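## Task

Carry the green tray onto the top of the two-door cabinet beside arm4, while the remaining three trays stay on top of the two-door cabinet beside arm1. When finished, every tray's contents must still be standing inside it.

## Robot and tools

Robots: four arms, arm1 to arm4, each an i2rt Big YAM with six joints and a two-finger gripper, reaching roughly 1.0 m from the joint 1 axis. Each base_link faces its own +x. Bases in the scene frame (m): arm1 x=-3.350 y=+0.969 z=+1.091 quat_wxyz=(+0.027, +0.003, -0.001, +1.000); arm2 x=-0.688 y=+0.376 z=+0.913 quat_wxyz=(+0.028, -0.001, -0.005, +1.000); arm3 x=+0.760 y=+2.475 z=+0.858 quat_wxyz=(+0.975, -0.001, +0.004, +0.224); arm4 x=+0.738 y=-1.723 z=+0.925 quat_wxyz=(+0.954, +0.007, -0.003, -0.301). The cabinets are far apart, so a tray will likely have to be handed from arm to arm. Loose objects may occasionally get a small nudge.

Frame: one scene frame in metres, origin on the floor, +z up. The hand point lies between the finger pads, about 1 cm short of the fingertips; fingers point along hand +z and close along hand y. Printed hand positions can be off, more at long reach. hand_target is the hand pose implied by the joint targets currently held.

move: every field is optional. arm1..arm4 each take an object with: joints (absolute joint targets by name: joint1_rad -2.879..2.879, base yaw, positive counter-clockwise seen from above, 0 along foot +x; joint2_rad 0..3.141, shoulder, 0 is upper arm back and level, positive lifts then goes forward; joint3_rad 0..3.019, elbow, 0 folded, positive opens; joint4_rad -1.692..1.57, hand pitch, positive raises fingers; joint5_rad -1.57..1.57, sideways swing, positive to arm's right; joint6_rad -2.094..2.094, roll, positive clockwise seen from behind the hand; gripper_m 0..0.093, absolute fingertip gap in metres). Done tolerances: ±0.045, ±0.14, ±0.09, ±0.055, ±0.03, ±0.035 rad and ±0.003 m. min_time_s (0.1 to 8 s) sets the minimum duration of that arm's joint motions. target is an absolute pose of 7 numbers [x, y, z, qw, qx, qy, qz] in the scene frame, in the same form the hand line prints; the hand travels in a straight line from its hand_target toward it at up to speed (0.002 to 0.5 m/s, default 0.25; rotation capped at twice that in rad/s). With target, joints may only contain gripper_m, otherwise the call is rejected. cameras lists names from arm1_cam_wrist..arm4_cam_wrist, cam_arm1..cam_arm4 or all; [] gives none; omitted means all for an empty move, none otherwise. An empty move reports the full state of all arms plus images.

Behaviour: all parts start together; hand paths in one action end together, within 10 s; no action exceeds 15 s. Each control step clips the path pose to within 100 mm and 20 degrees of the measured hand, then damped IK, position first. Hands lag, drift and may overshoot speed near full stretch. Joint-space moves go at full speed and can swing wide; a stretched fast arm may overshoot by about 30 degrees, more when loaded. Arms omitted from a call may still be pushing to old targets. Paths ignore obstacles and other arms.

Results: 'move' lists arms commanded; 'as last shown' marks an uncommanded arm whose status reads 'not commanded'. Joint velocities are rad/s (gripper m/s); 'within noise' means at rest. Joint torques are in joint order, with offsets, scale errors and noise; positive toward larger angle; values 3 and 4 wrap at ±28 N m. off_target: resting away from target, not a stop. time_out: a joint ran out of time and keeps pushing toward its target or a closer one (on_its_own shows it). 'joint command not followed' or 'pose unreachable' means a safety check withheld arm targets (gripper still obeys); after not_followed a target is dropped and joint targets may be retried. The check may react late and lets fingers, gripper housings and wrist cameras of two arms touch. If a call is refused or a stop blocks it, later move/wait/finished_scene calls in the same reply for that scene are skipped; merely invalid calls do not stop them.

Gripper: free-air readings run up to 0.003 m wide. Gripping a hard part at full force, readings fall up to 0.005 m under or 0.002 m over its width. A target just under the contact reading grips lightly; 0.005 m or more below holds at the force limit (about 50-64 N per pad). Smaller targets crush soft items more.

wait: seconds 0 to 10, optional cameras; no new command. zoom_image: camera plus region [x0, y0, x1, y1] in pixels from the top-left, at most 504 by 504, on the newest image of that camera. finished_scene: scene (1 or 2); ends the scene irreversibly and returns the next task; the goal must hold with no robot help.

Avoid: hard contact or pressing between robots (a hard press ends the scene; closing a gripper on another arm's fingers counts), dropping trays or contents, anything reaching the floor or leaving the work area, slamming fixed or heavy objects, releasing moving parts. Motors heat when holding loads, stretched or pushing against the unreachable; MOTOR HOT appears at 85 °C and at 100 °C the arm goes limp for 30-60 s (OVER-TEMPERATURE FAULT); afterwards resend keys marked limit_stop_at_motor_heat. The scene keeps running while you think, holding the last command. Wrist drives are weak and all joints have backlash.

Each tool is called as name(argument=value, ...), one argument or row to a line, values as JSON.

## Session

move(
)

Scene clock: 0.00 s.
Joint torques (N m): no reading
Heat: arm1: hottest joint2_rad 30 °C; arm2: hottest joint1_rad 33 °C; arm3: hottest joint1_rad 33 °C; arm4: hottest joint1_rad 30 °C.
Joint velocities: within noise
arm1.joint_positions: joint1_rad=+0.174 joint2_rad=+0.628 joint3_rad=+1.326 joint4_rad=-1.232 joint5_rad=-0.222 joint6_rad=-0.495 gripper_m=+0.09396
arm1.joint_status: not commanded
arm1.hand: x=-3.5976 y=+0.8993 z=+1.6223 quat_wxyz=(+0.001, +0.804, +0.314, -0.504) (m; scene frame)
arm1.hand_target: x=-3.5953 y=+0.8995 z=+1.6325 quat_wxyz=(-0.001, +0.799, +0.314, -0.514) (m; scene frame)
arm1.hand_status: not commanded
arm2.joint_positions: joint1_rad=-0.726 joint2_rad=+0.641 joint3_rad=+1.386 joint4_rad=-1.141 joint5_rad=+0.298 joint6_rad=-0.639 gripper_m=+0.09396
arm2.joint_status: not commanded
arm2.hand: x=-0.8384 y=+0.5914 z=+1.4926 quat_wxyz=(-0.455, +0.814, -0.139, -0.335) (m; scene frame)
arm2.hand_target: x=-0.8361 y=+0.5890 z=+1.5057 quat_wxyz=(-0.462, +0.805, -0.140, -0.345) (m; scene frame)
arm2.hand_status: not commanded
arm3.joint_positions: joint1_rad=-0.464 joint2_rad=+0.621 joint3_rad=+1.351 joint4_rad=-1.179 joint5_rad=+0.120 joint6_rad=+0.657 gripper_m=+0.09396
arm3.joint_status: not commanded
arm3.hand: x=+1.0245 y=+2.4525 z=+1.4105 quat_wxyz=(-0.518, -0.307, -0.790, -0.118) (m; scene frame)
arm3.hand_target: x=+1.0215 y=+2.4526 z=+1.4253 quat_wxyz=(-0.530, -0.305, -0.781, -0.122) (m; scene frame)
arm3.hand_status: not commanded
arm4.joint_positions: joint1_rad=-0.557 joint2_rad=+0.646 joint3_rad=+1.388 joint4_rad=-1.204 joint5_rad=+0.016 joint6_rad=-0.693 gripper_m=+0.09396
arm4.joint_status: not commanded
arm4.hand: x=+0.8334 y=-1.9734 z=+1.4831 quat_wxyz=(-0.312, -0.208, -0.827, +0.420) (m; scene frame)
arm4.hand_target: x=+0.8320 y=-1.9707 z=+1.4952 quat_wxyz=(-0.318, -0.206, -0.820, +0.429) (m; scene frame)
arm4.hand_status: not commanded
pictures: arm1_cam_wrist, arm2_cam_wrist, arm3_cam_wrist, arm4_cam_wrist, cam_arm1, cam_arm2, cam_arm3, cam_arm4
Images, in order (width x height): arm1_cam_wrist 672x504, arm2_cam_wrist 672x504, arm3_cam_wrist 672x504, arm4_cam_wrist 672x504, cam_arm1 896x504, cam_arm2 896x504, cam_arm3 896x504, cam_arm4 896x504.

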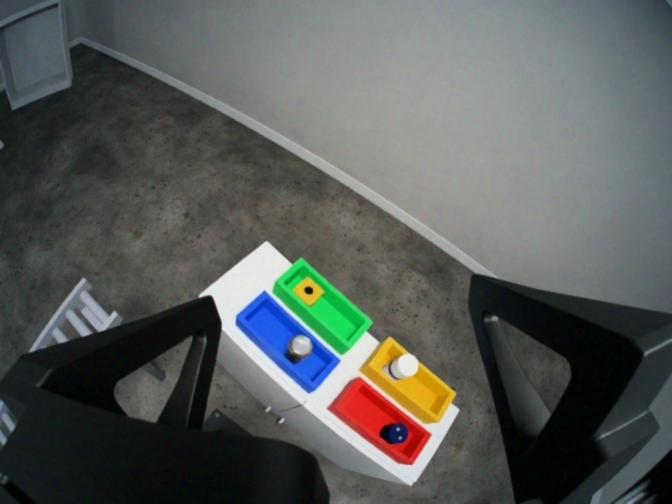

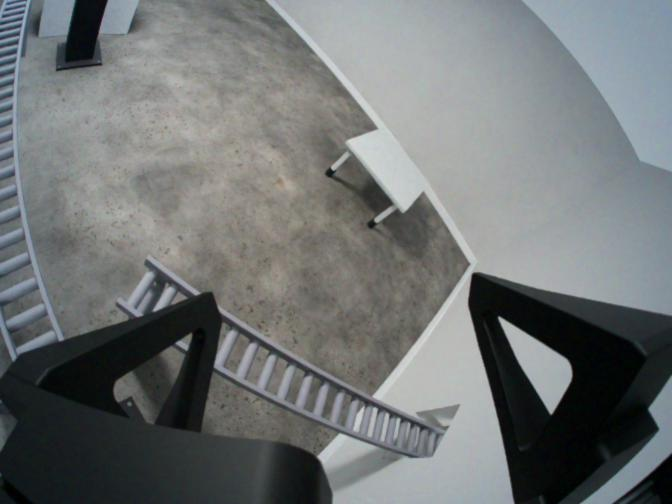

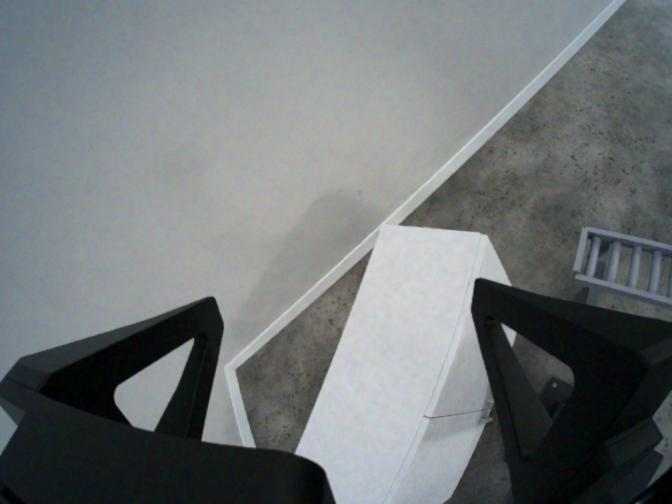

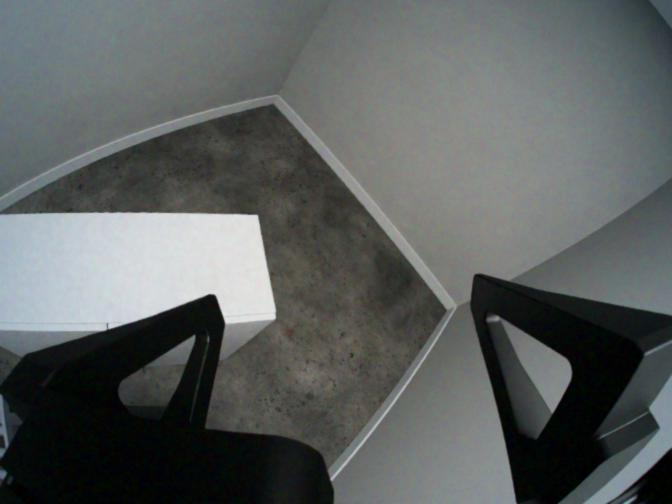

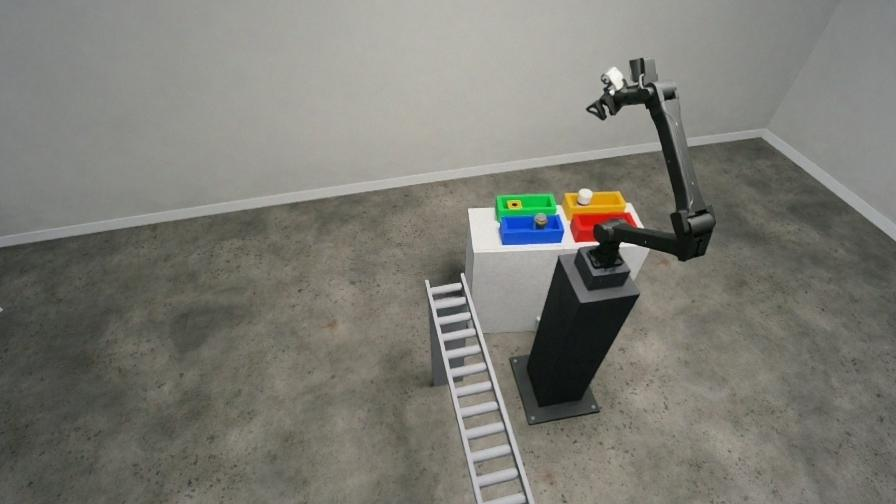

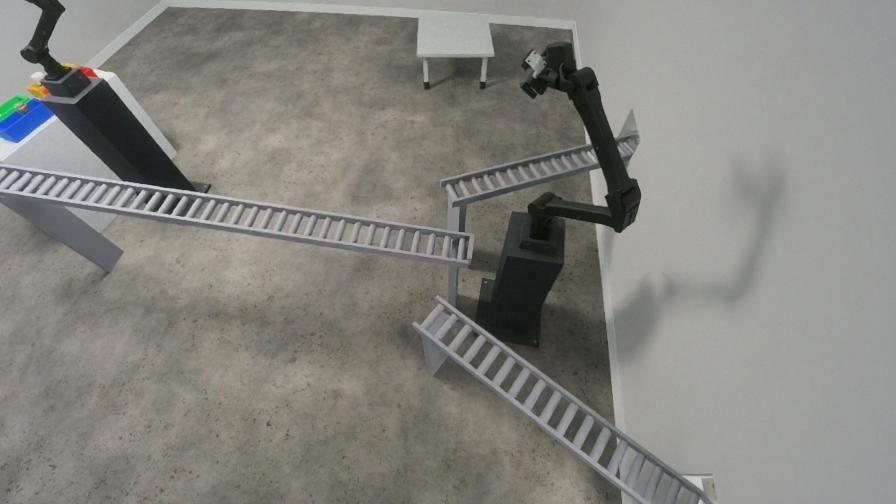

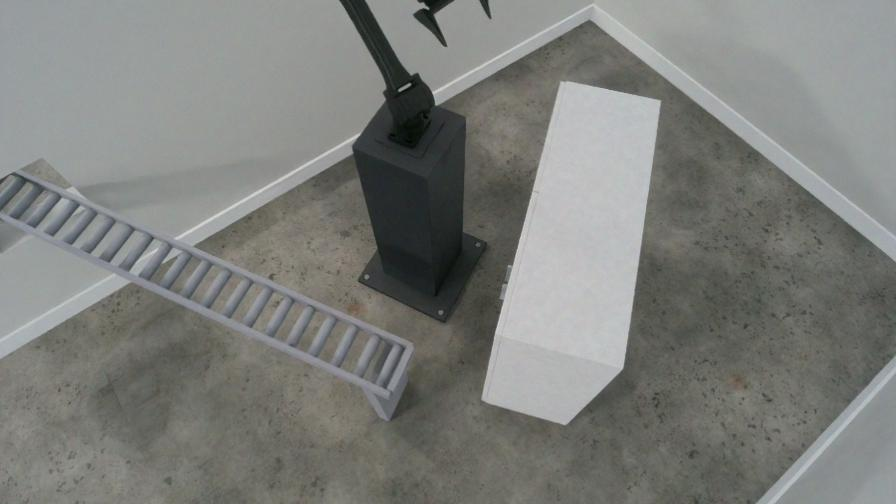

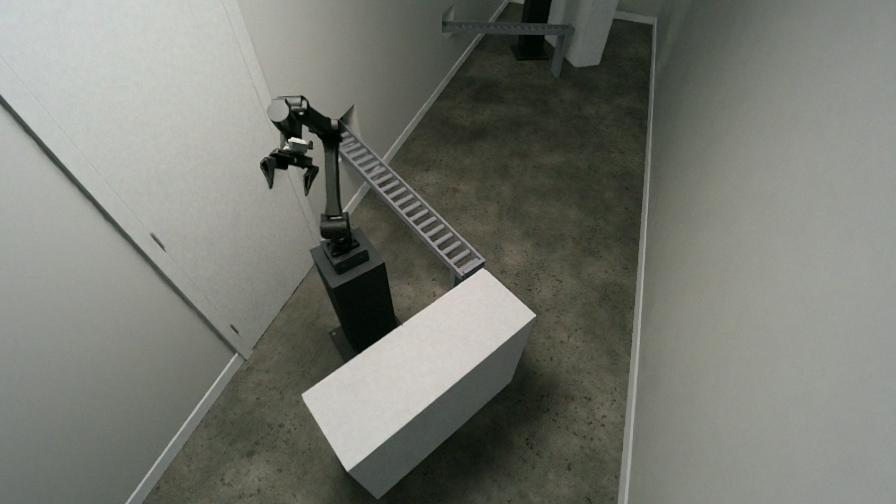

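move(
  arm1={"target":[-3.75,0.93,1.6,0,1,0,0],"speed":0.4},
  arm2={"target":[-1.05,0.25,1.4,0,1,0,0],"speed":0.4},
  arm4={"target":[1.08,-1.78,1.4,0,0,1,0],"speed":0.4},
  cameras=["arm1_cam_wrist","arm2_cam_wrist","arm4_cam_wrist","cam_arm1","cam_arm4"],
)

Scene clock: 68.33 s.
Joint torques (N m): arm1=[-1.03 -9 12.44 1.02 0.14 0.32] | arm2=[0.15 -7.77 11.02 0.65 0.05 0.21] | arm3=[1.55 0.67 9.68 1.77 0.07 0.07] | arm4=[-1.08 -7.47 13.01 0.21 -0.11 0.11]
Heat: arm1: hottest joint3_rad 33 °C; arm2: hottest joint3_rad 35 °C; arm3: hottest joint3_rad 34 °C; arm4: hottest joint3_rad 40 °C.
move: arm1 off_target; arm2 off_target; arm4 off_target
Joint velocities: within noise
arm1.joint_positions: joint1_rad=+0.160 joint2_rad=+1.263 joint3_rad=+1.818 joint4_rad=-1.671 joint5_rad=+0.006 joint6_rad=+0.064 gripper_m=+0.09396
arm1.joint_status: not commanded
arm1.hand: x=-3.7498 y=+0.9262 z=+1.5842 quat_wxyz=(+0.016, +0.973, +0.020, -0.228)
arm1.hand_target: x=-3.7497 y=+0.9300 z=+1.5990 quat_wxyz=(+0.019, +0.971, +0.006, -0.240)
arm1.hand_status: off_target (0.016 m and 26.5 deg from the pose sent, 0.157 m and 72.9 deg at the start; pose on its path clipped on 44 of 87 steps; a joint's target at an end of its range on 60 of 87 steps)
arm2.joint_positions: joint1_rad=+0.389 joint2_rad=+1.208 joint3_rad=+1.720 joint4_rad=-1.676 joint5_rad=-0.002 joint6_rad=+0.304 gripper_m=+0.09397
arm2.joint_status: not commanded
arm2.hand: x=-1.0500 y=+0.2465 z=+1.3796 quat_wxyz=(+0.060, +0.980, +0.016, -0.191)
arm2.hand_target: x=-1.0495 y=+0.2501 z=+1.3988 quat_wxyz=(+0.068, +0.976, +0.004, -0.208)
arm2.hand_status: off_target (0.021 m and 23.1 deg from the pose sent, 0.412 m and 71.1 deg at the start; pose on its path clipped on 56 of 87 steps; a joint's target at an end of its range on 69 of 87 steps)
arm3: as last shown
arm4.joint_positions: joint1_rad=+0.475 joint2_rad=+1.125 joint3_rad=+1.608 joint4_rad=-1.676 joint5_rad=+0.021 joint6_rad=-0.160 gripper_m=+0.09396
arm4.joint_status: not commanded
arm4.hand: x=+1.0794 y=-1.7793 z=+1.3765 quat_wxyz=(-0.189, +0.009, -0.981, +0.032)
arm4.hand_target: x=+1.0793 y=-1.7800 z=+1.3987 quat_wxyz=(-0.210, +0.002, -0.977, +0.032)
arm4.hand_status: off_target (0.024 m and 22.2 deg from the pose sent, 0.324 m and 68.5 deg at the start; pose on its path clipped on 45 of 87 steps; a joint's target at an end of its range on 65 of 87 steps)
Images, in order (width x height): arm1_cam_wrist 672x504, arm2_cam_wrist 672x504, arm4_cam_wrist 672x504, cam_arm1 896x504, cam_arm4 896x504.

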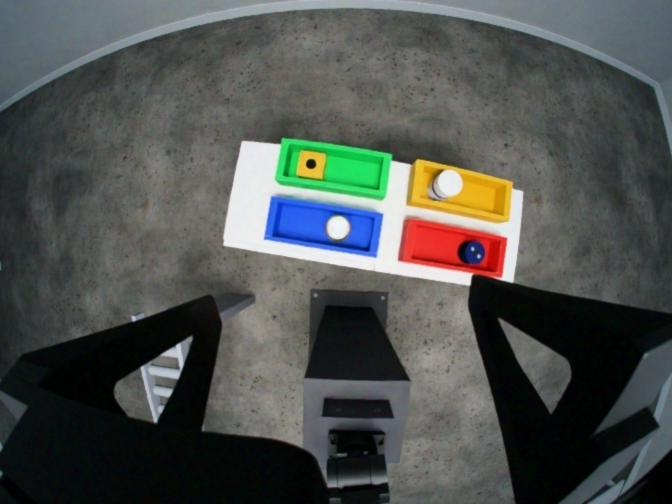

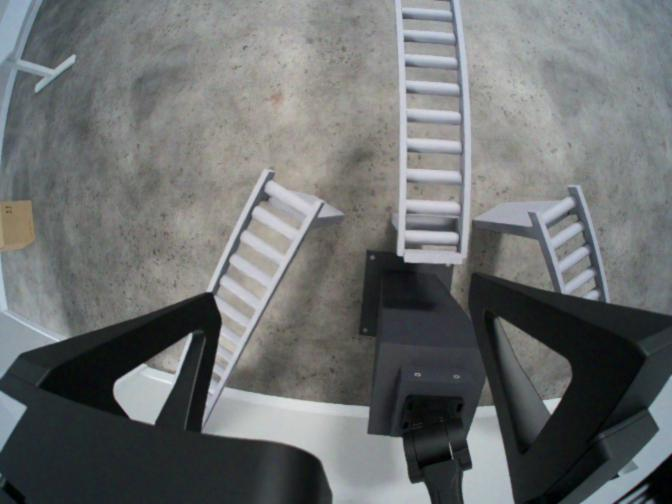

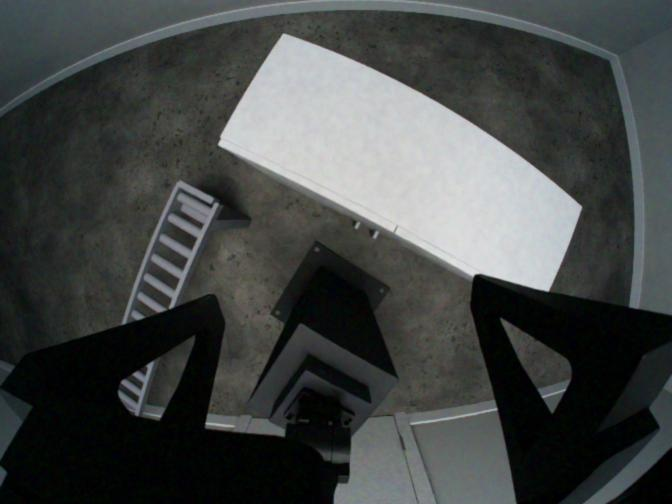

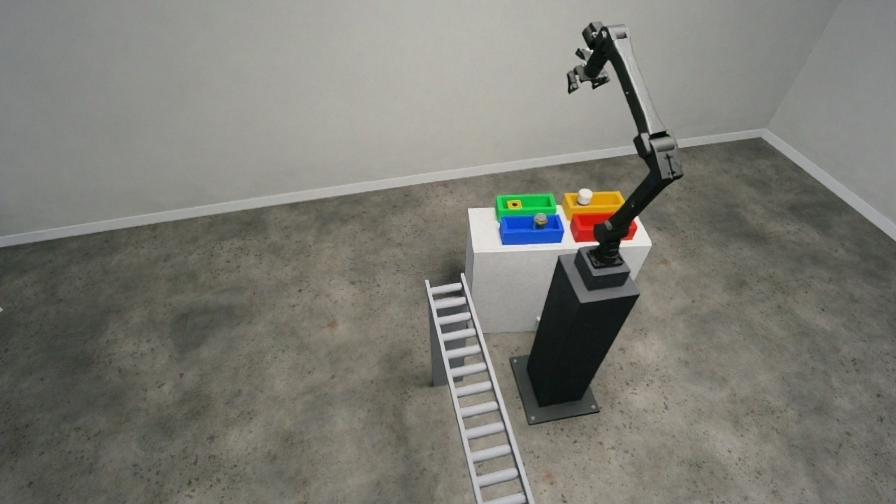

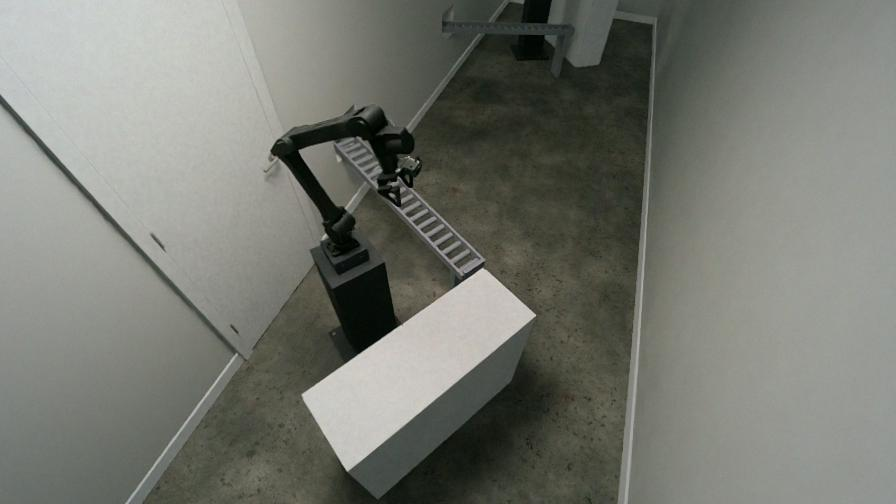

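move(
  arm1={"target":[-3.95,0.93,1.22,0,1,0,0],"speed":0.4},
  arm2={"target":[-1.08,0.25,1.12,0.06,0.98,0.016,-0.191],"speed":0.4},
  arm4={"target":[1.1,-1.6,1.15,-0.19,0.009,-0.981,0.032],"speed":0.4},
  cameras=["arm1_cam_wrist","arm2_cam_wrist","arm4_cam_wrist","cam_arm1"],
)

zoom_image(
  camera="cam_arm1",
  region=[420, 150, 680, 350],
)

Scene clock: 169.00 s.
Joint torques (N m): arm1=[-0.85 -21.54 12.62 0.36 0.27 0.15] | arm2=[-0.21 -6.48 8.7 1.47 0.03 -0.08] | arm3=[1.44 0.73 9.69 1.77 0.07 0.06] | arm4=[-0.97 -8.53 9.31 1.09 0.37 0.12]
Heat: arm1: hottest joint3_rad 35 °C; arm2: hottest joint3_rad 42 °C; arm3: hottest joint3_rad 37 °C; arm4: hottest joint3_rad 46 °C.
move: arm1 off_target; arm2 done; arm4 done
Joint velocities: within noise
arm1.joint_positions: joint1_rad=+0.128 joint2_rad=+1.966 joint3_rad=+1.710 joint4_rad=-1.355 joint5_rad=-0.002 joint6_rad=+0.066 gripper_m=+0.09396
arm1.joint_status: not commanded
arm1.hand: x=-3.9372 y=+0.9250 z=+1.2045 quat_wxyz=(-0.001, +1.000, +0.004, +0.017)
arm1.hand_target: x=-3.9493 y=+0.9300 z=+1.2202 quat_wxyz=(+0.000, +1.000, +0.000, +0.000)
arm1.hand_status: off_target (0.021 m and 2.0 deg from the pose sent, 0.416 m and 26.5 deg at the start; pose on its path clipped on 2 of 64 steps)
arm2.joint_positions: joint1_rad=+0.367 joint2_rad=+1.163 joint3_rad=+0.981 joint4_rad=-0.997 joint5_rad=-0.012 joint6_rad=+0.289 gripper_m=+0.09397
arm2.joint_status: not commanded
arm2.hand: x=-1.0728 y=+0.2485 z=+1.1183 quat_wxyz=(+0.058, +0.981, +0.013, -0.183)
arm2.hand_target: x=-1.0799 y=+0.2500 z=+1.1200 quat_wxyz=(+0.060, +0.980, +0.016, -0.191)
arm2.hand_status: done (0.008 m and 0.9 deg from the pose sent, 0.261 m and 0.0 deg at the start)
arm3: as last shown
arm4.joint_positions: joint1_rad=+1.034 joint2_rad=+1.144 joint3_rad=+1.017 joint4_rad=-1.136 joint5_rad=+0.213 joint6_rad=+0.364 gripper_m=+0.09397
arm4.joint_status: not commanded
arm4.hand: x=+1.0975 y=-1.6032 z=+1.1523 quat_wxyz=(-0.186, +0.011, -0.982, +0.033)
arm4.hand_target: x=+1.0999 y=-1.6000 z=+1.1500 quat_wxyz=(-0.190, +0.009, -0.981, +0.032)
arm4.hand_status: done (0.005 m and 0.6 deg from the pose sent, 0.290 m and 0.1 deg at the start)
Images, in order (width x height): arm1_cam_wrist 672x504, arm2_cam_wrist 672x504, arm4_cam_wrist 672x504, cam_arm1 896x504.

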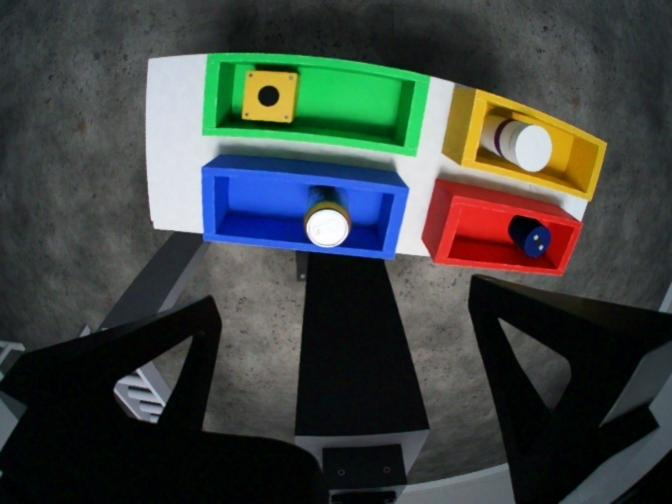

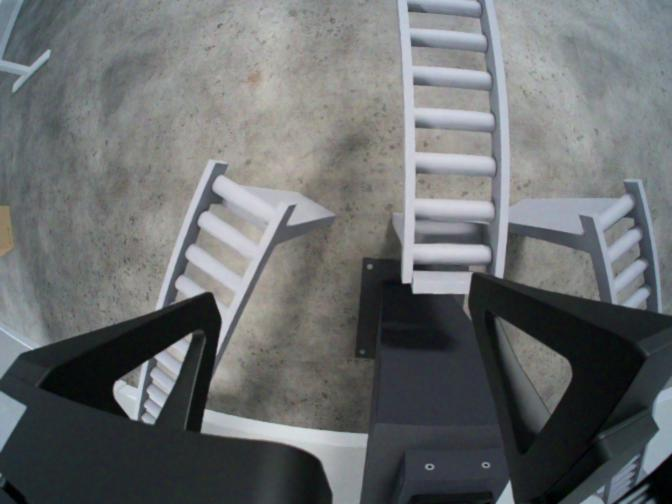

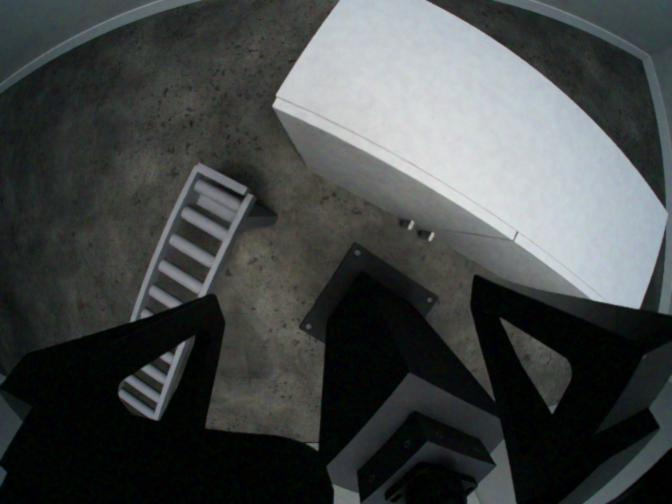

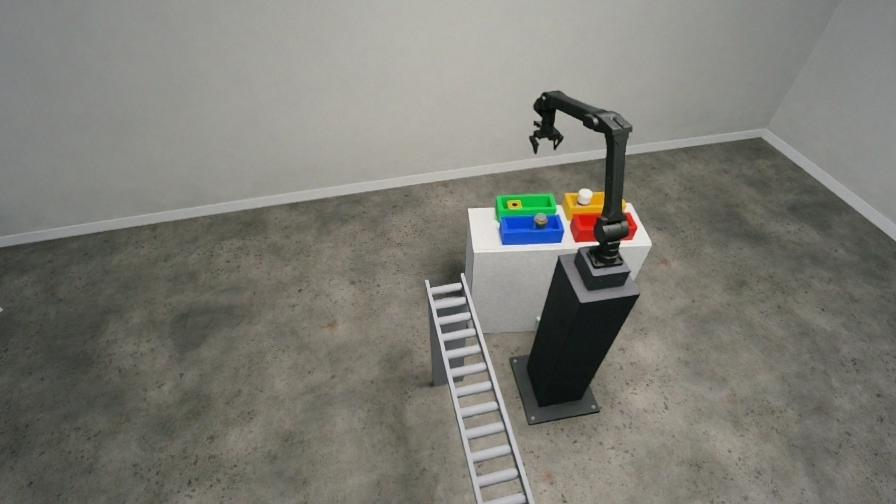

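Scaled by 1.938 from the camera's image (finer frame: 1280x720).

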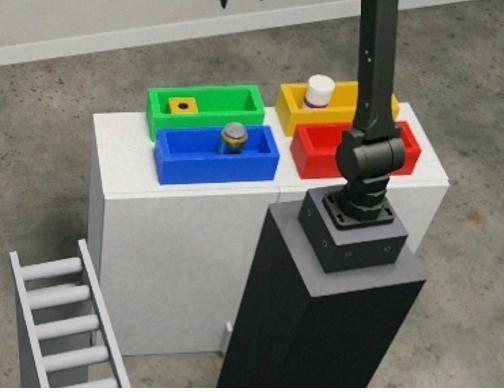

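move(
  arm1={"target":[-4.03,0.895,1.05,0,0.737,0.676,0],"speed":0.4,"joints":{"gripper_m":0.06}},
  cameras=["arm1_cam_wrist"],
)

Scene clock: 221.77 s.
Joint torques (N m): arm1=[0.44 -23.47 12.11 0.62 0.11 0] | arm2=[-0.21 -6.59 9.09 1.46 0 -0.14] | arm3=[1.44 0.73 9.68 1.78 0.08 0.06] | arm4=[-0.44 -8.29 9.47 1.02 0.4 0.15]
Heat: arm1: hottest joint2_rad 38 °C; arm2: hottest joint3_rad 38 °C; arm3: hottest joint3_rad 38 °C; arm4: hottest joint3_rad 46 °C.
move: arm1 off_target
Joint velocities: within noise
arm1.joint_positions: joint1_rad=+0.154 joint2_rad=+2.317 joint3_rad=+1.892 joint4_rad=-1.165 joint5_rad=+0.000 joint6_rad=-1.358 gripper_m=+0.06012
arm1.joint_status: all done
arm1.hand: x=-4.0183 y=+0.9019 z=+1.0522 quat_wxyz=(+0.003, +0.746, +0.666, +0.006)
arm1.hand_target: x=-4.0294 y=+0.8951 z=+1.0501 quat_wxyz=(+0.000, +0.737, +0.676, +0.000)
arm1.hand_status: off_target (0.014 m and 1.7 deg from the pose sent, 0.183 m and 84.6 deg at the start)
arm2, arm3, arm4: as last shown
arm4.joint_positions: joint1_rad=+1.034 joint2_rad=+1.144 joint3_rad=+1.017 joint4_rad=-1.136 joint5_rad=+0.213 joint6_rad=+0.365 gripper_m=+0.09397
Images, in order (width x height): arm1_cam_wrist 672x504.

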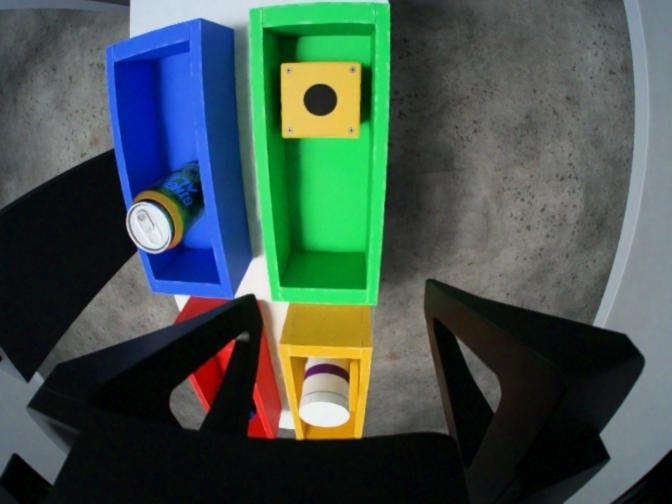

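move(
  arm1={"target":[-4.063,0.885,0.93,0,0.743,0.669,0],"speed":0.2},
  cameras=["arm1_cam_wrist","cam_arm1"],
)

zoom_image(
  camera="cam_arm1",
  region=[470, 120, 650, 260],
)

Scene clock: 245.60 s.
Joint torques (N m): arm1=[0.73 -26.11 11.38 0.55 0.12 0.25] | arm2=[-0.38 -7.24 8.99 1.46 -0.03 -0.1] | arm3=[1.44 0.79 9.66 1.78 0.07 0.06] | arm4=[-0.44 -8.06 9.4 1.06 0.39 0.14]
Heat: arm1: hottest joint2_rad 40 °C; arm2: hottest joint3_rad 38 °C; arm3: hottest joint3_rad 38 °C; arm4: hottest joint3_rad 45 °C.
move: arm1 off_target
Joint velocities: within noise
arm1.joint_positions: joint1_rad=+0.161 joint2_rad=+2.593 joint3_rad=+2.073 joint4_rad=-1.078 joint5_rad=-0.001 joint6_rad=-1.359 gripper_m=+0.06012
arm1.joint_status: not commanded
arm1.hand: x=-4.0519 y=+0.8935 z=+0.9280 quat_wxyz=(+0.005, +0.743, +0.669, +0.009)
arm1.hand_target: x=-4.0625 y=+0.8849 z=+0.9302 quat_wxyz=(+0.000, +0.743, +0.669, +0.000)
arm1.hand_status: off_target (0.014 m and 1.2 deg from the pose sent, 0.131 m and 0.9 deg at the start)
arm2, arm3, arm4: as last shown
Images, in order (width x height): arm1_cam_wrist 672x504, cam_arm1 896x504.

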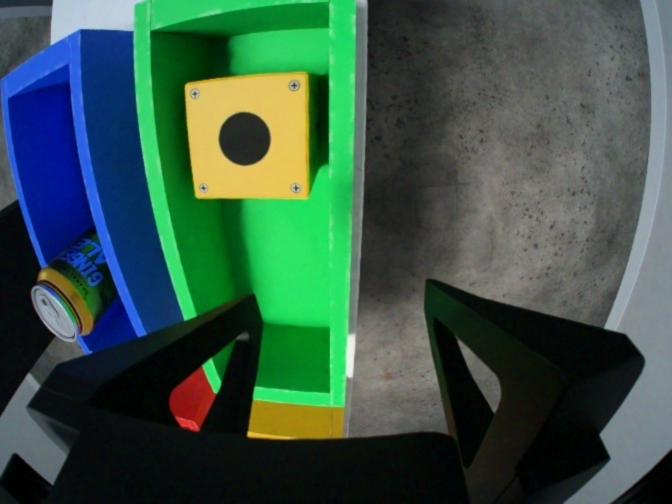

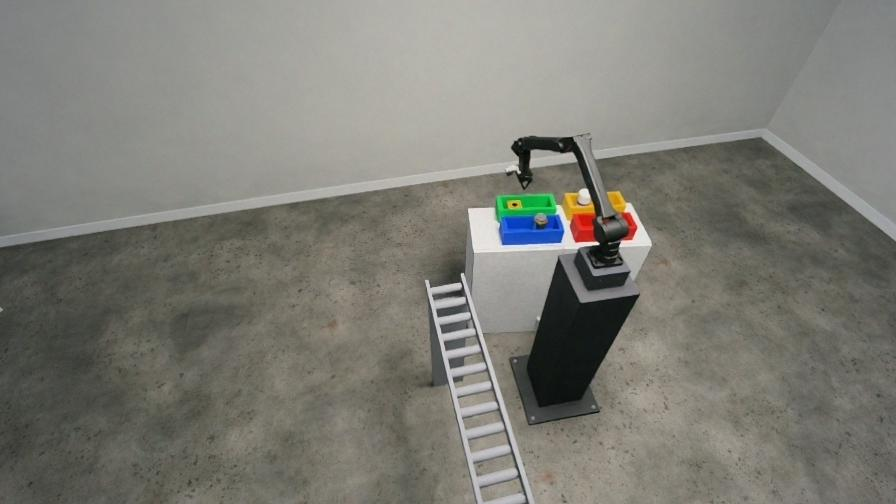

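Scaled by 2.800 from the camera's image (finer frame: 1280x720).

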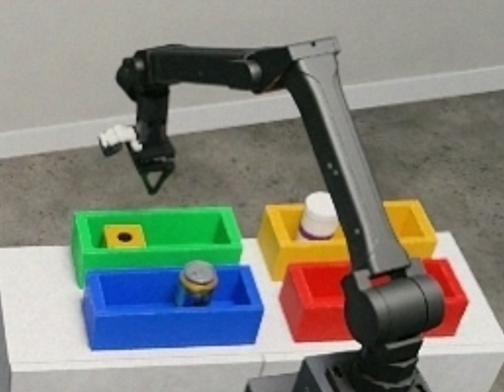

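move(
  arm1={"target":[-4.066,0.88,0.83,0,0.743,0.669,0],"speed":0.2},
  cameras=["arm1_cam_wrist","cam_arm1"],
)

zoom_image(
  camera="cam_arm1",
  region=[470, 120, 650, 260],
)

Scene clock: 265.37 s.
Joint torques (N m): arm1=[0.79 -26.4 11 0.55 0.11 0.28] | arm2=[0.38 -6.77 8.8 1.62 -0.02 -0.13] | arm3=[1.38 0.73 9.66 1.81 0.07 0.07] | arm4=[-0.44 -8.7 9.42 1.03 0.38 0.13]
Heat: arm1: hottest joint2_rad 42 °C; arm2: hottest joint3_rad 37 °C; arm3: hottest joint3_rad 38 °C; arm4: hottest joint3_rad 45 °C.
move: arm1 off_target
Joint velocities: within noise
arm1.joint_positions: joint1_rad=+0.166 joint2_rad=+2.786 joint3_rad=+2.185 joint4_rad=-0.993 joint5_rad=+0.000 joint6_rad=-1.356 gripper_m=+0.06012
arm1.joint_status: not commanded
arm1.hand: x=-4.0565 y=+0.8897 z=+0.8302 quat_wxyz=(+0.004, +0.742, +0.670, +0.008)
arm1.hand_target: x=-4.0654 y=+0.8800 z=+0.8302 quat_wxyz=(+0.000, +0.743, +0.669, +0.000)
arm1.hand_status: off_target (0.014 m and 1.0 deg from the pose sent, 0.100 m and 1.2 deg at the start)
arm2, arm3, arm4: as last shown
Images, in order (width x height): arm1_cam_wrist 672x504, cam_arm1 896x504.

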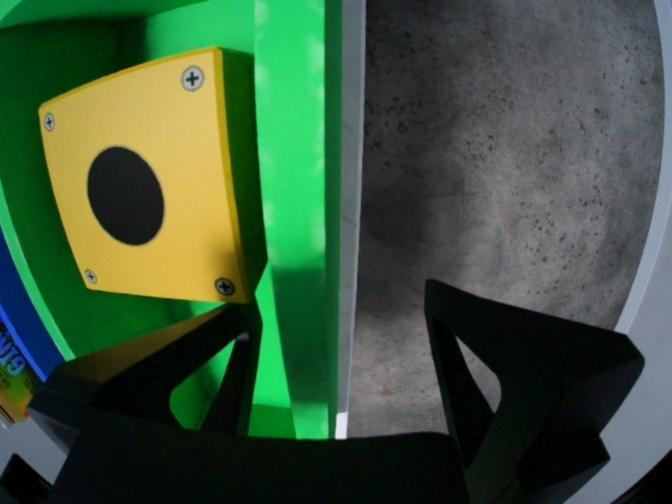

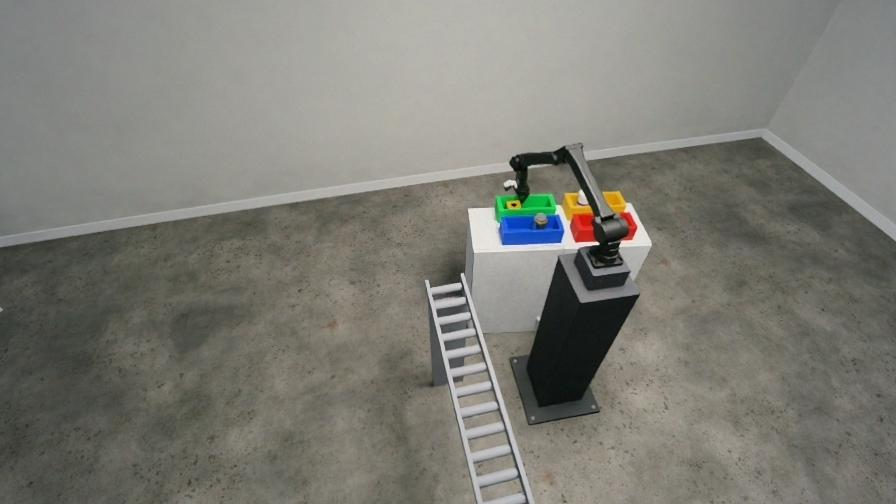

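Scaled by 2.800 from the camera's image (finer frame: 1280x720).

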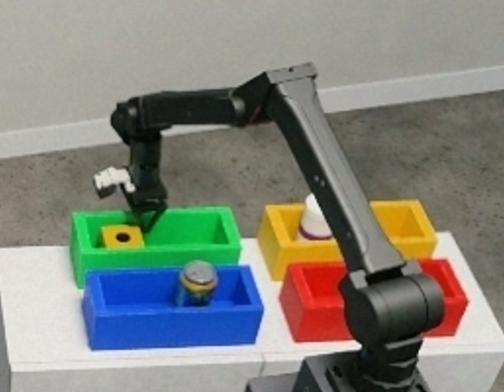

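move(
  arm1={"target":[-4.052,0.918,0.835,0,0.743,0.669,0],"speed":0.2},
  cameras=["arm1_cam_wrist"],
)

Scene clock: 279.50 s.
Joint torques (N m): arm1=[-0.44 -27.99 6.97 1.06 0.14 0.01] | arm2=[-0.03 -6.65 8.8 1.35 0 -0.09] | arm3=[1.38 0.67 9.65 1.77 0.07 0.06] | arm4=[-0.5 -8.35 9.37 0.98 0.38 0.13]
Heat: arm1: hottest joint2_rad 41 °C; arm2: hottest joint3_rad 37 °C; arm3: hottest joint3_rad 38 °C; arm4: hottest joint3_rad 45 °C.
move: arm1 done
Joint velocities: within noise
arm1.joint_positions: joint1_rad=+0.130 joint2_rad=+2.754 joint3_rad=+2.110 joint4_rad=-0.952 joint5_rad=+0.000 joint6_rad=-1.376 gripper_m=+0.06012
arm1.joint_status: not commanded
arm1.hand: x=-4.0468 y=+0.9163 z=+0.8292 quat_wxyz=(+0.005, +0.748, +0.664, +0.008)
arm1.hand_target: x=-4.0521 y=+0.9179 z=+0.8351 quat_wxyz=(+0.000, +0.743, +0.669, +0.000)
arm1.hand_status: done (0.008 m and 1.3 deg from the pose sent, 0.029 m and 1.0 deg at the start)
arm2, arm3, arm4: as last shown
Images, in order (width x height): arm1_cam_wrist 672x504.

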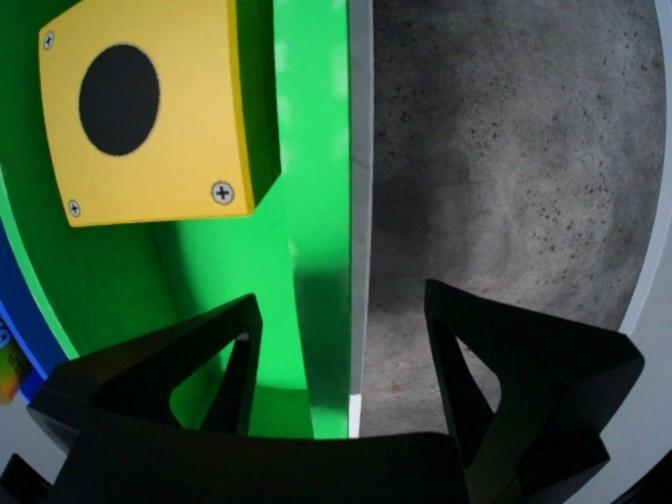

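move(
  arm1={"target":[-4.048,0.916,0.788,0,0.747,0.665,0],"speed":0.15},
)

move(
  arm1={"joints":{"gripper_m":0.003}},
  cameras=["arm1_cam_wrist"],
)

Scene clock: 291.97 s.
Joint torques (N m): arm1=[-0.09 -25.64 10.19 0.94 0.19 0.12] | arm2=[-0.73 -7.12 8.85 1.54 -0.06 -0.05] | arm3=[1.38 0.73 9.65 1.8 0.07 0.06] | arm4=[-0.73 -8.35 9.4 1.01 0.37 0.13]
Heat: arm1: hottest joint2_rad 40 °C; arm2: hottest joint3_rad 37 °C; arm3: hottest joint3_rad 38 °C; arm4: hottest joint3_rad 45 °C.
move: arm1 off_target
Joint velocities: within noise
arm1.joint_positions: joint1_rad=+0.130 joint2_rad=+2.809 joint3_rad=+2.113 joint4_rad=-0.902 joint5_rad=-0.002 joint6_rad=-1.376 gripper_m=+0.06012
arm1.joint_status: not commanded
arm1.hand: x=-4.0377 y=+0.9167 z=+0.7927 quat_wxyz=(+0.007, +0.748, +0.664, +0.008)
arm1.hand_target: x=-4.0478 y=+0.9159 z=+0.7885 quat_wxyz=(+0.000, +0.747, +0.665, +0.000)
arm1.hand_status: off_target (0.011 m and 1.2 deg from the pose sent, 0.041 m and 1.1 deg at the start)
arm2, arm3, arm4: as last shown
pictures: none

Scene clock: 292.67 s.
Joint torques (N m): arm1=[-0.38 -25.41 9.96 0.83 0.21 0.14] | arm2=[0.79 -6.24 9.01 1.47 -0.01 -0.18] | arm3=[1.44 0.67 9.69 1.77 0.09 0.06] | arm4=[-0.44 -8.53 9.46 1.06 0.38 0.14]
Heat: arm1: hottest joint2_rad 40 °C; arm2: hottest joint3_rad 37 °C; arm3: hottest joint3_rad 38 °C; arm4: hottest joint3_rad 45 °C.
move: arm1 off_target
Joint velocities: within noise
arm1.joint_positions: joint1_rad=+0.130 joint2_rad=+2.809 joint3_rad=+2.116 joint4_rad=-0.898 joint5_rad=-0.003 joint6_rad=-1.378 gripper_m=+0.01100
arm1.joint_status: gripper_m off_target (ended at +0.01104, target +0.00300)
arm1.hand: x=-4.0401 y=+0.9163 z=+0.7933 quat_wxyz=(+0.005, +0.747, +0.665, +0.005)
arm1.hand_target: x=-4.0475 y=+0.9159 z=+0.7882 quat_wxyz=(+0.000, +0.747, +0.665, +0.000)
arm1.hand_status: not commanded
arm2, arm4: as last shown
arm3.joint_positions: joint1_rad=-0.464 joint2_rad=+0.621 joint3_rad=+1.351 joint4_rad=-1.179 joint5_rad=+0.120 joint6_rad=+0.657 gripper_m=+0.09396
arm3.joint_status: not commanded
arm3.hand: x=+1.0245 y=+2.4525 z=+1.4105 quat_wxyz=(-0.518, -0.307, -0.790, -0.118)
arm3.hand_target: x=+1.0215 y=+2.4526 z=+1.4253 quat_wxyz=(-0.530, -0.305, -0.781, -0.122)
arm3.hand_status: not commanded
Images, in order (width x height): arm1_cam_wrist 672x504.

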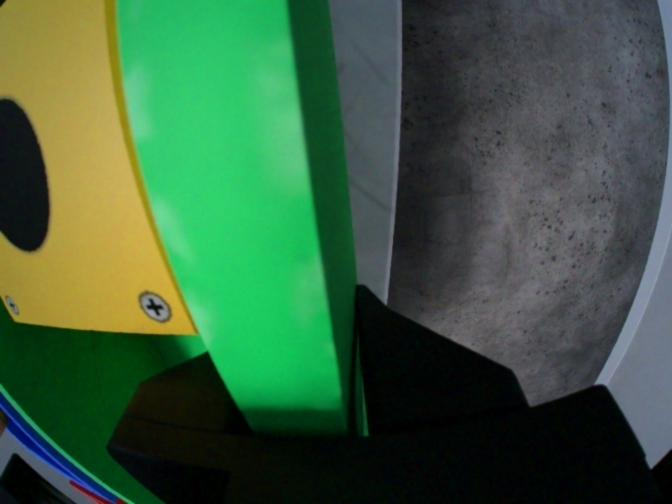

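move(
  arm1={"target":[-4.03,0.916,0.98,0,0.747,0.665,0],"speed":0.15},
  cameras=["arm1_cam_wrist","cam_arm1"],
)

zoom_image(
  camera="cam_arm1",
  region=[400, 80, 680, 320],
)

Scene clock: 310.50 s.
Joint torques (N m): arm1=[0.03 -29.45 8.57 -0.1 0.07 0.17] | arm2=[-0.15 -6.18 8.88 1.42 0.01 -0.13] | arm3=[1.38 0.79 9.68 1.77 0.07 0.06] | arm4=[-0.21 -8 9.32 1.05 0.37 0.13]
Heat: arm1: hottest joint2_rad 41 °C; arm2: hottest joint3_rad 37 °C; arm3: hottest joint3_rad 38 °C; arm4: hottest joint3_rad 45 °C.
move: arm1 off_target
Joint velocities: within noise
arm1.joint_positions: joint1_rad=+0.130 joint2_rad=+2.480 joint3_rad=+1.891 joint4_rad=-1.028 joint5_rad=+0.002 joint6_rad=-1.378 gripper_m=+0.01100
arm1.joint_status: not commanded
arm1.hand: x=-4.0170 y=+0.9186 z=+0.9450 quat_wxyz=(+0.011, +0.747, +0.665, +0.017)
arm1.hand_target: x=-4.0296 y=+0.9160 z=+0.9795 quat_wxyz=(+0.000, +0.747, +0.665, +0.000)
arm1.hand_status: off_target (0.037 m and 2.3 deg from the pose sent, 0.187 m and 0.8 deg at the start)
arm2, arm3, arm4: as last shown
Images, in order (width x height): arm1_cam_wrist 672x504, cam_arm1 896x504.

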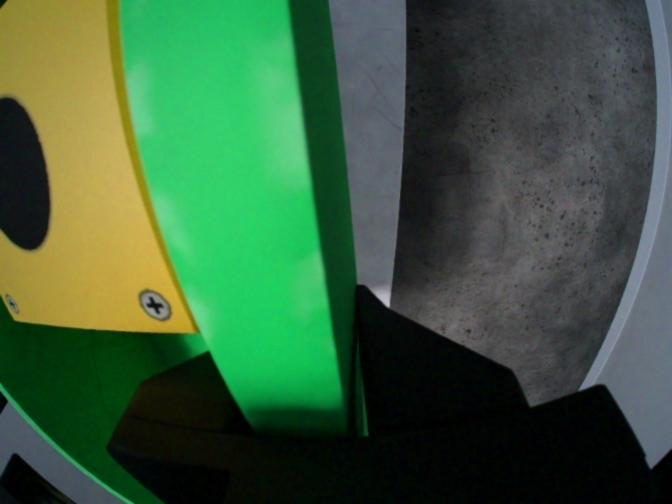

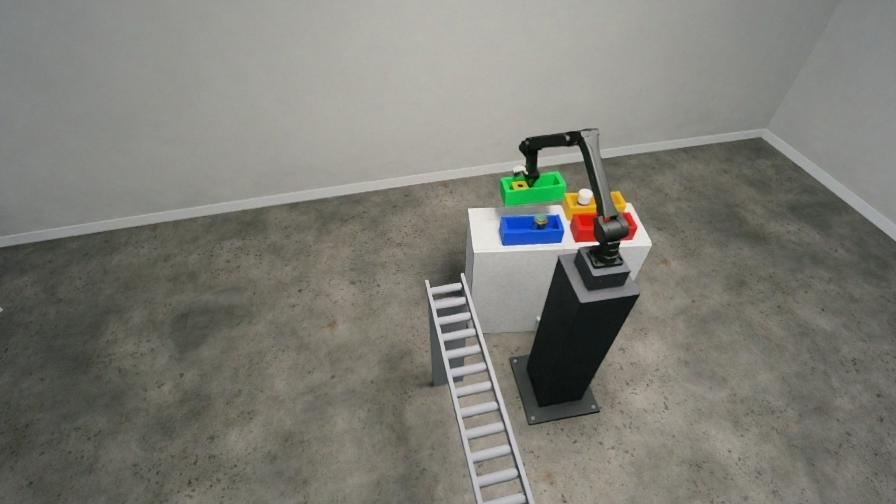

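Scaled by 1.800 from the camera's image (finer frame: 1280x720).

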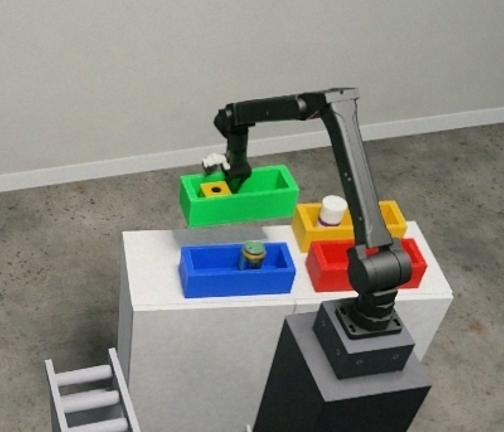

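move(
  arm1={"joints":{"joint2_rad":2.27,"joint4_rad":-1.23},"min_time_s":1.2},
)

move(
  arm1={"joints":{"joint1_rad":1.5},"min_time_s":3.5},
  cameras=["arm1_cam_wrist","cam_arm1"],
)

zoom_image(
  camera="cam_arm1",
  region=[360, 120, 640, 360],
)

Scene clock: 331.23 s.
Joint torques (N m): arm1=[-0.03 -29.27 9.57 -0.21 0.06 0.15] | arm2=[-0.32 -6.53 8.94 1.58 0 -0.14] | arm3=[1.32 0.67 9.69 1.78 0.07 0.06] | arm4=[-0.5 -8.12 9.43 1.05 0.4 0.14]
Heat: arm1: hottest joint2_rad 46 °C; arm2: hottest joint3_rad 37 °C; arm3: hottest joint3_rad 39 °C; arm4: hottest joint3_rad 45 °C.
move: arm1 done
Joint velocities: within noise
arm1.joint_positions: joint1_rad=+0.130 joint2_rad=+2.320 joint3_rad=+1.888 joint4_rad=-1.211 joint5_rad=+0.002 joint6_rad=-1.378 gripper_m=+0.01100
arm1.joint_status: all done
arm1.hand: x=-4.0063 y=+0.9192 z=+1.0493 quat_wxyz=(+0.019, +0.747, +0.664, +0.028)
arm1.hand_target: x=-4.0147 y=+0.9169 z=+1.0865 quat_wxyz=(+0.006, +0.747, +0.665, +0.009)
arm1.hand_status: not commanded
arm2.joint_positions: joint1_rad=+0.367 joint2_rad=+1.163 joint3_rad=+0.981 joint4_rad=-0.997 joint5_rad=-0.012 joint6_rad=+0.289 gripper_m=+0.09397
arm2.joint_status: not commanded
arm2.hand: x=-1.0728 y=+0.2485 z=+1.1183 quat_wxyz=(+0.058, +0.981, +0.013, -0.183)
arm2.hand_target: x=-1.0799 y=+0.2500 z=+1.1200 quat_wxyz=(+0.060, +0.980, +0.016, -0.191)
arm2.hand_status: not commanded
arm3: as last shown
arm4.joint_positions: joint1_rad=+1.034 joint2_rad=+1.144 joint3_rad=+1.017 joint4_rad=-1.136 joint5_rad=+0.213 joint6_rad=+0.365 gripper_m=+0.09397
arm4.joint_status: not commanded
arm4.hand: x=+1.0975 y=-1.6032 z=+1.1523 quat_wxyz=(-0.186, +0.011, -0.982, +0.033)
arm4.hand_target: x=+1.0999 y=-1.6000 z=+1.1500 quat_wxyz=(-0.190, +0.009, -0.981, +0.032)
arm4.hand_status: not commanded
pictures: none

Scene clock: 335.53 s.
Joint torques (N m): arm1=[-1.2 -29.22 9.43 -0.24 0.06 0.17] | arm2=[-1.2 -6.77 8.98 1.55 0 -0.11] | arm3=[1.44 0.67 9.65 1.77 0.07 0.06] | arm4=[-0.32 -8.35 9.4 1.02 0.4 0.14]
Heat: arm1: hottest joint2_rad 46 °C; arm2: hottest joint3_rad 37 °C; arm3: hottest joint3_rad 39 °C; arm4: hottest joint3_rad 45 °C.
move: arm1 done
Joint velocities: within noise
arm1.joint_positions: joint1_rad=+1.508 joint2_rad=+2.320 joint3_rad=+1.888 joint4_rad=-1.211 joint5_rad=+0.002 joint6_rad=-1.378 gripper_m=+0.01101
arm1.joint_status: all done
arm1.hand: x=-3.4269 y=+0.3150 z=+1.0448 quat_wxyz=(-0.006, +0.154, +0.987, +0.036)
arm1.hand_target: x=-3.4326 y=+0.3069 z=+1.0819 quat_wxyz=(-0.003, +0.158, +0.987, +0.014)
arm1.hand_status: not commanded
arm2, arm3, arm4: as last shown
Images, in order (width x height): arm1_cam_wrist 672x504, cam_arm1 896x504.

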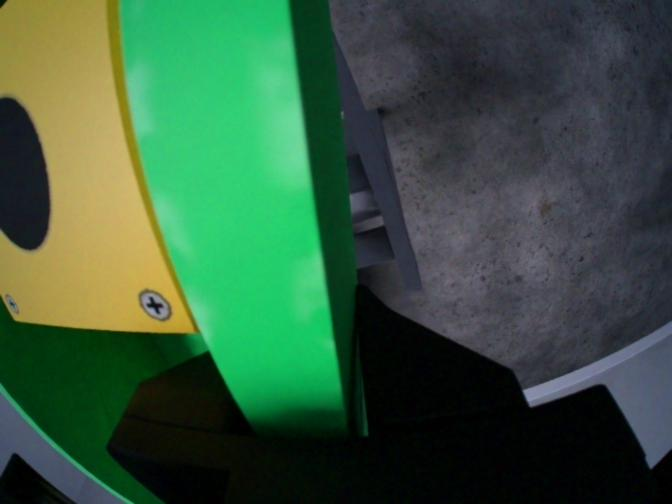

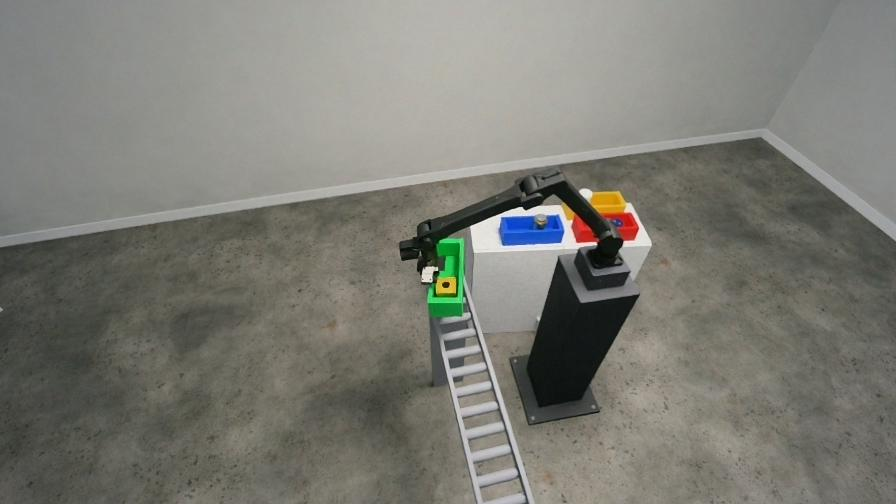

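Scaled by 1.800 from the camera's image (finer frame: 1280x720).

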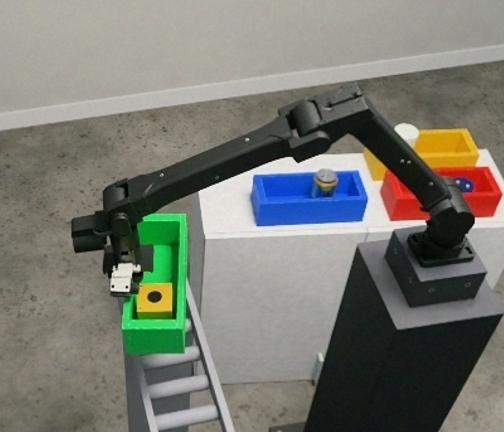

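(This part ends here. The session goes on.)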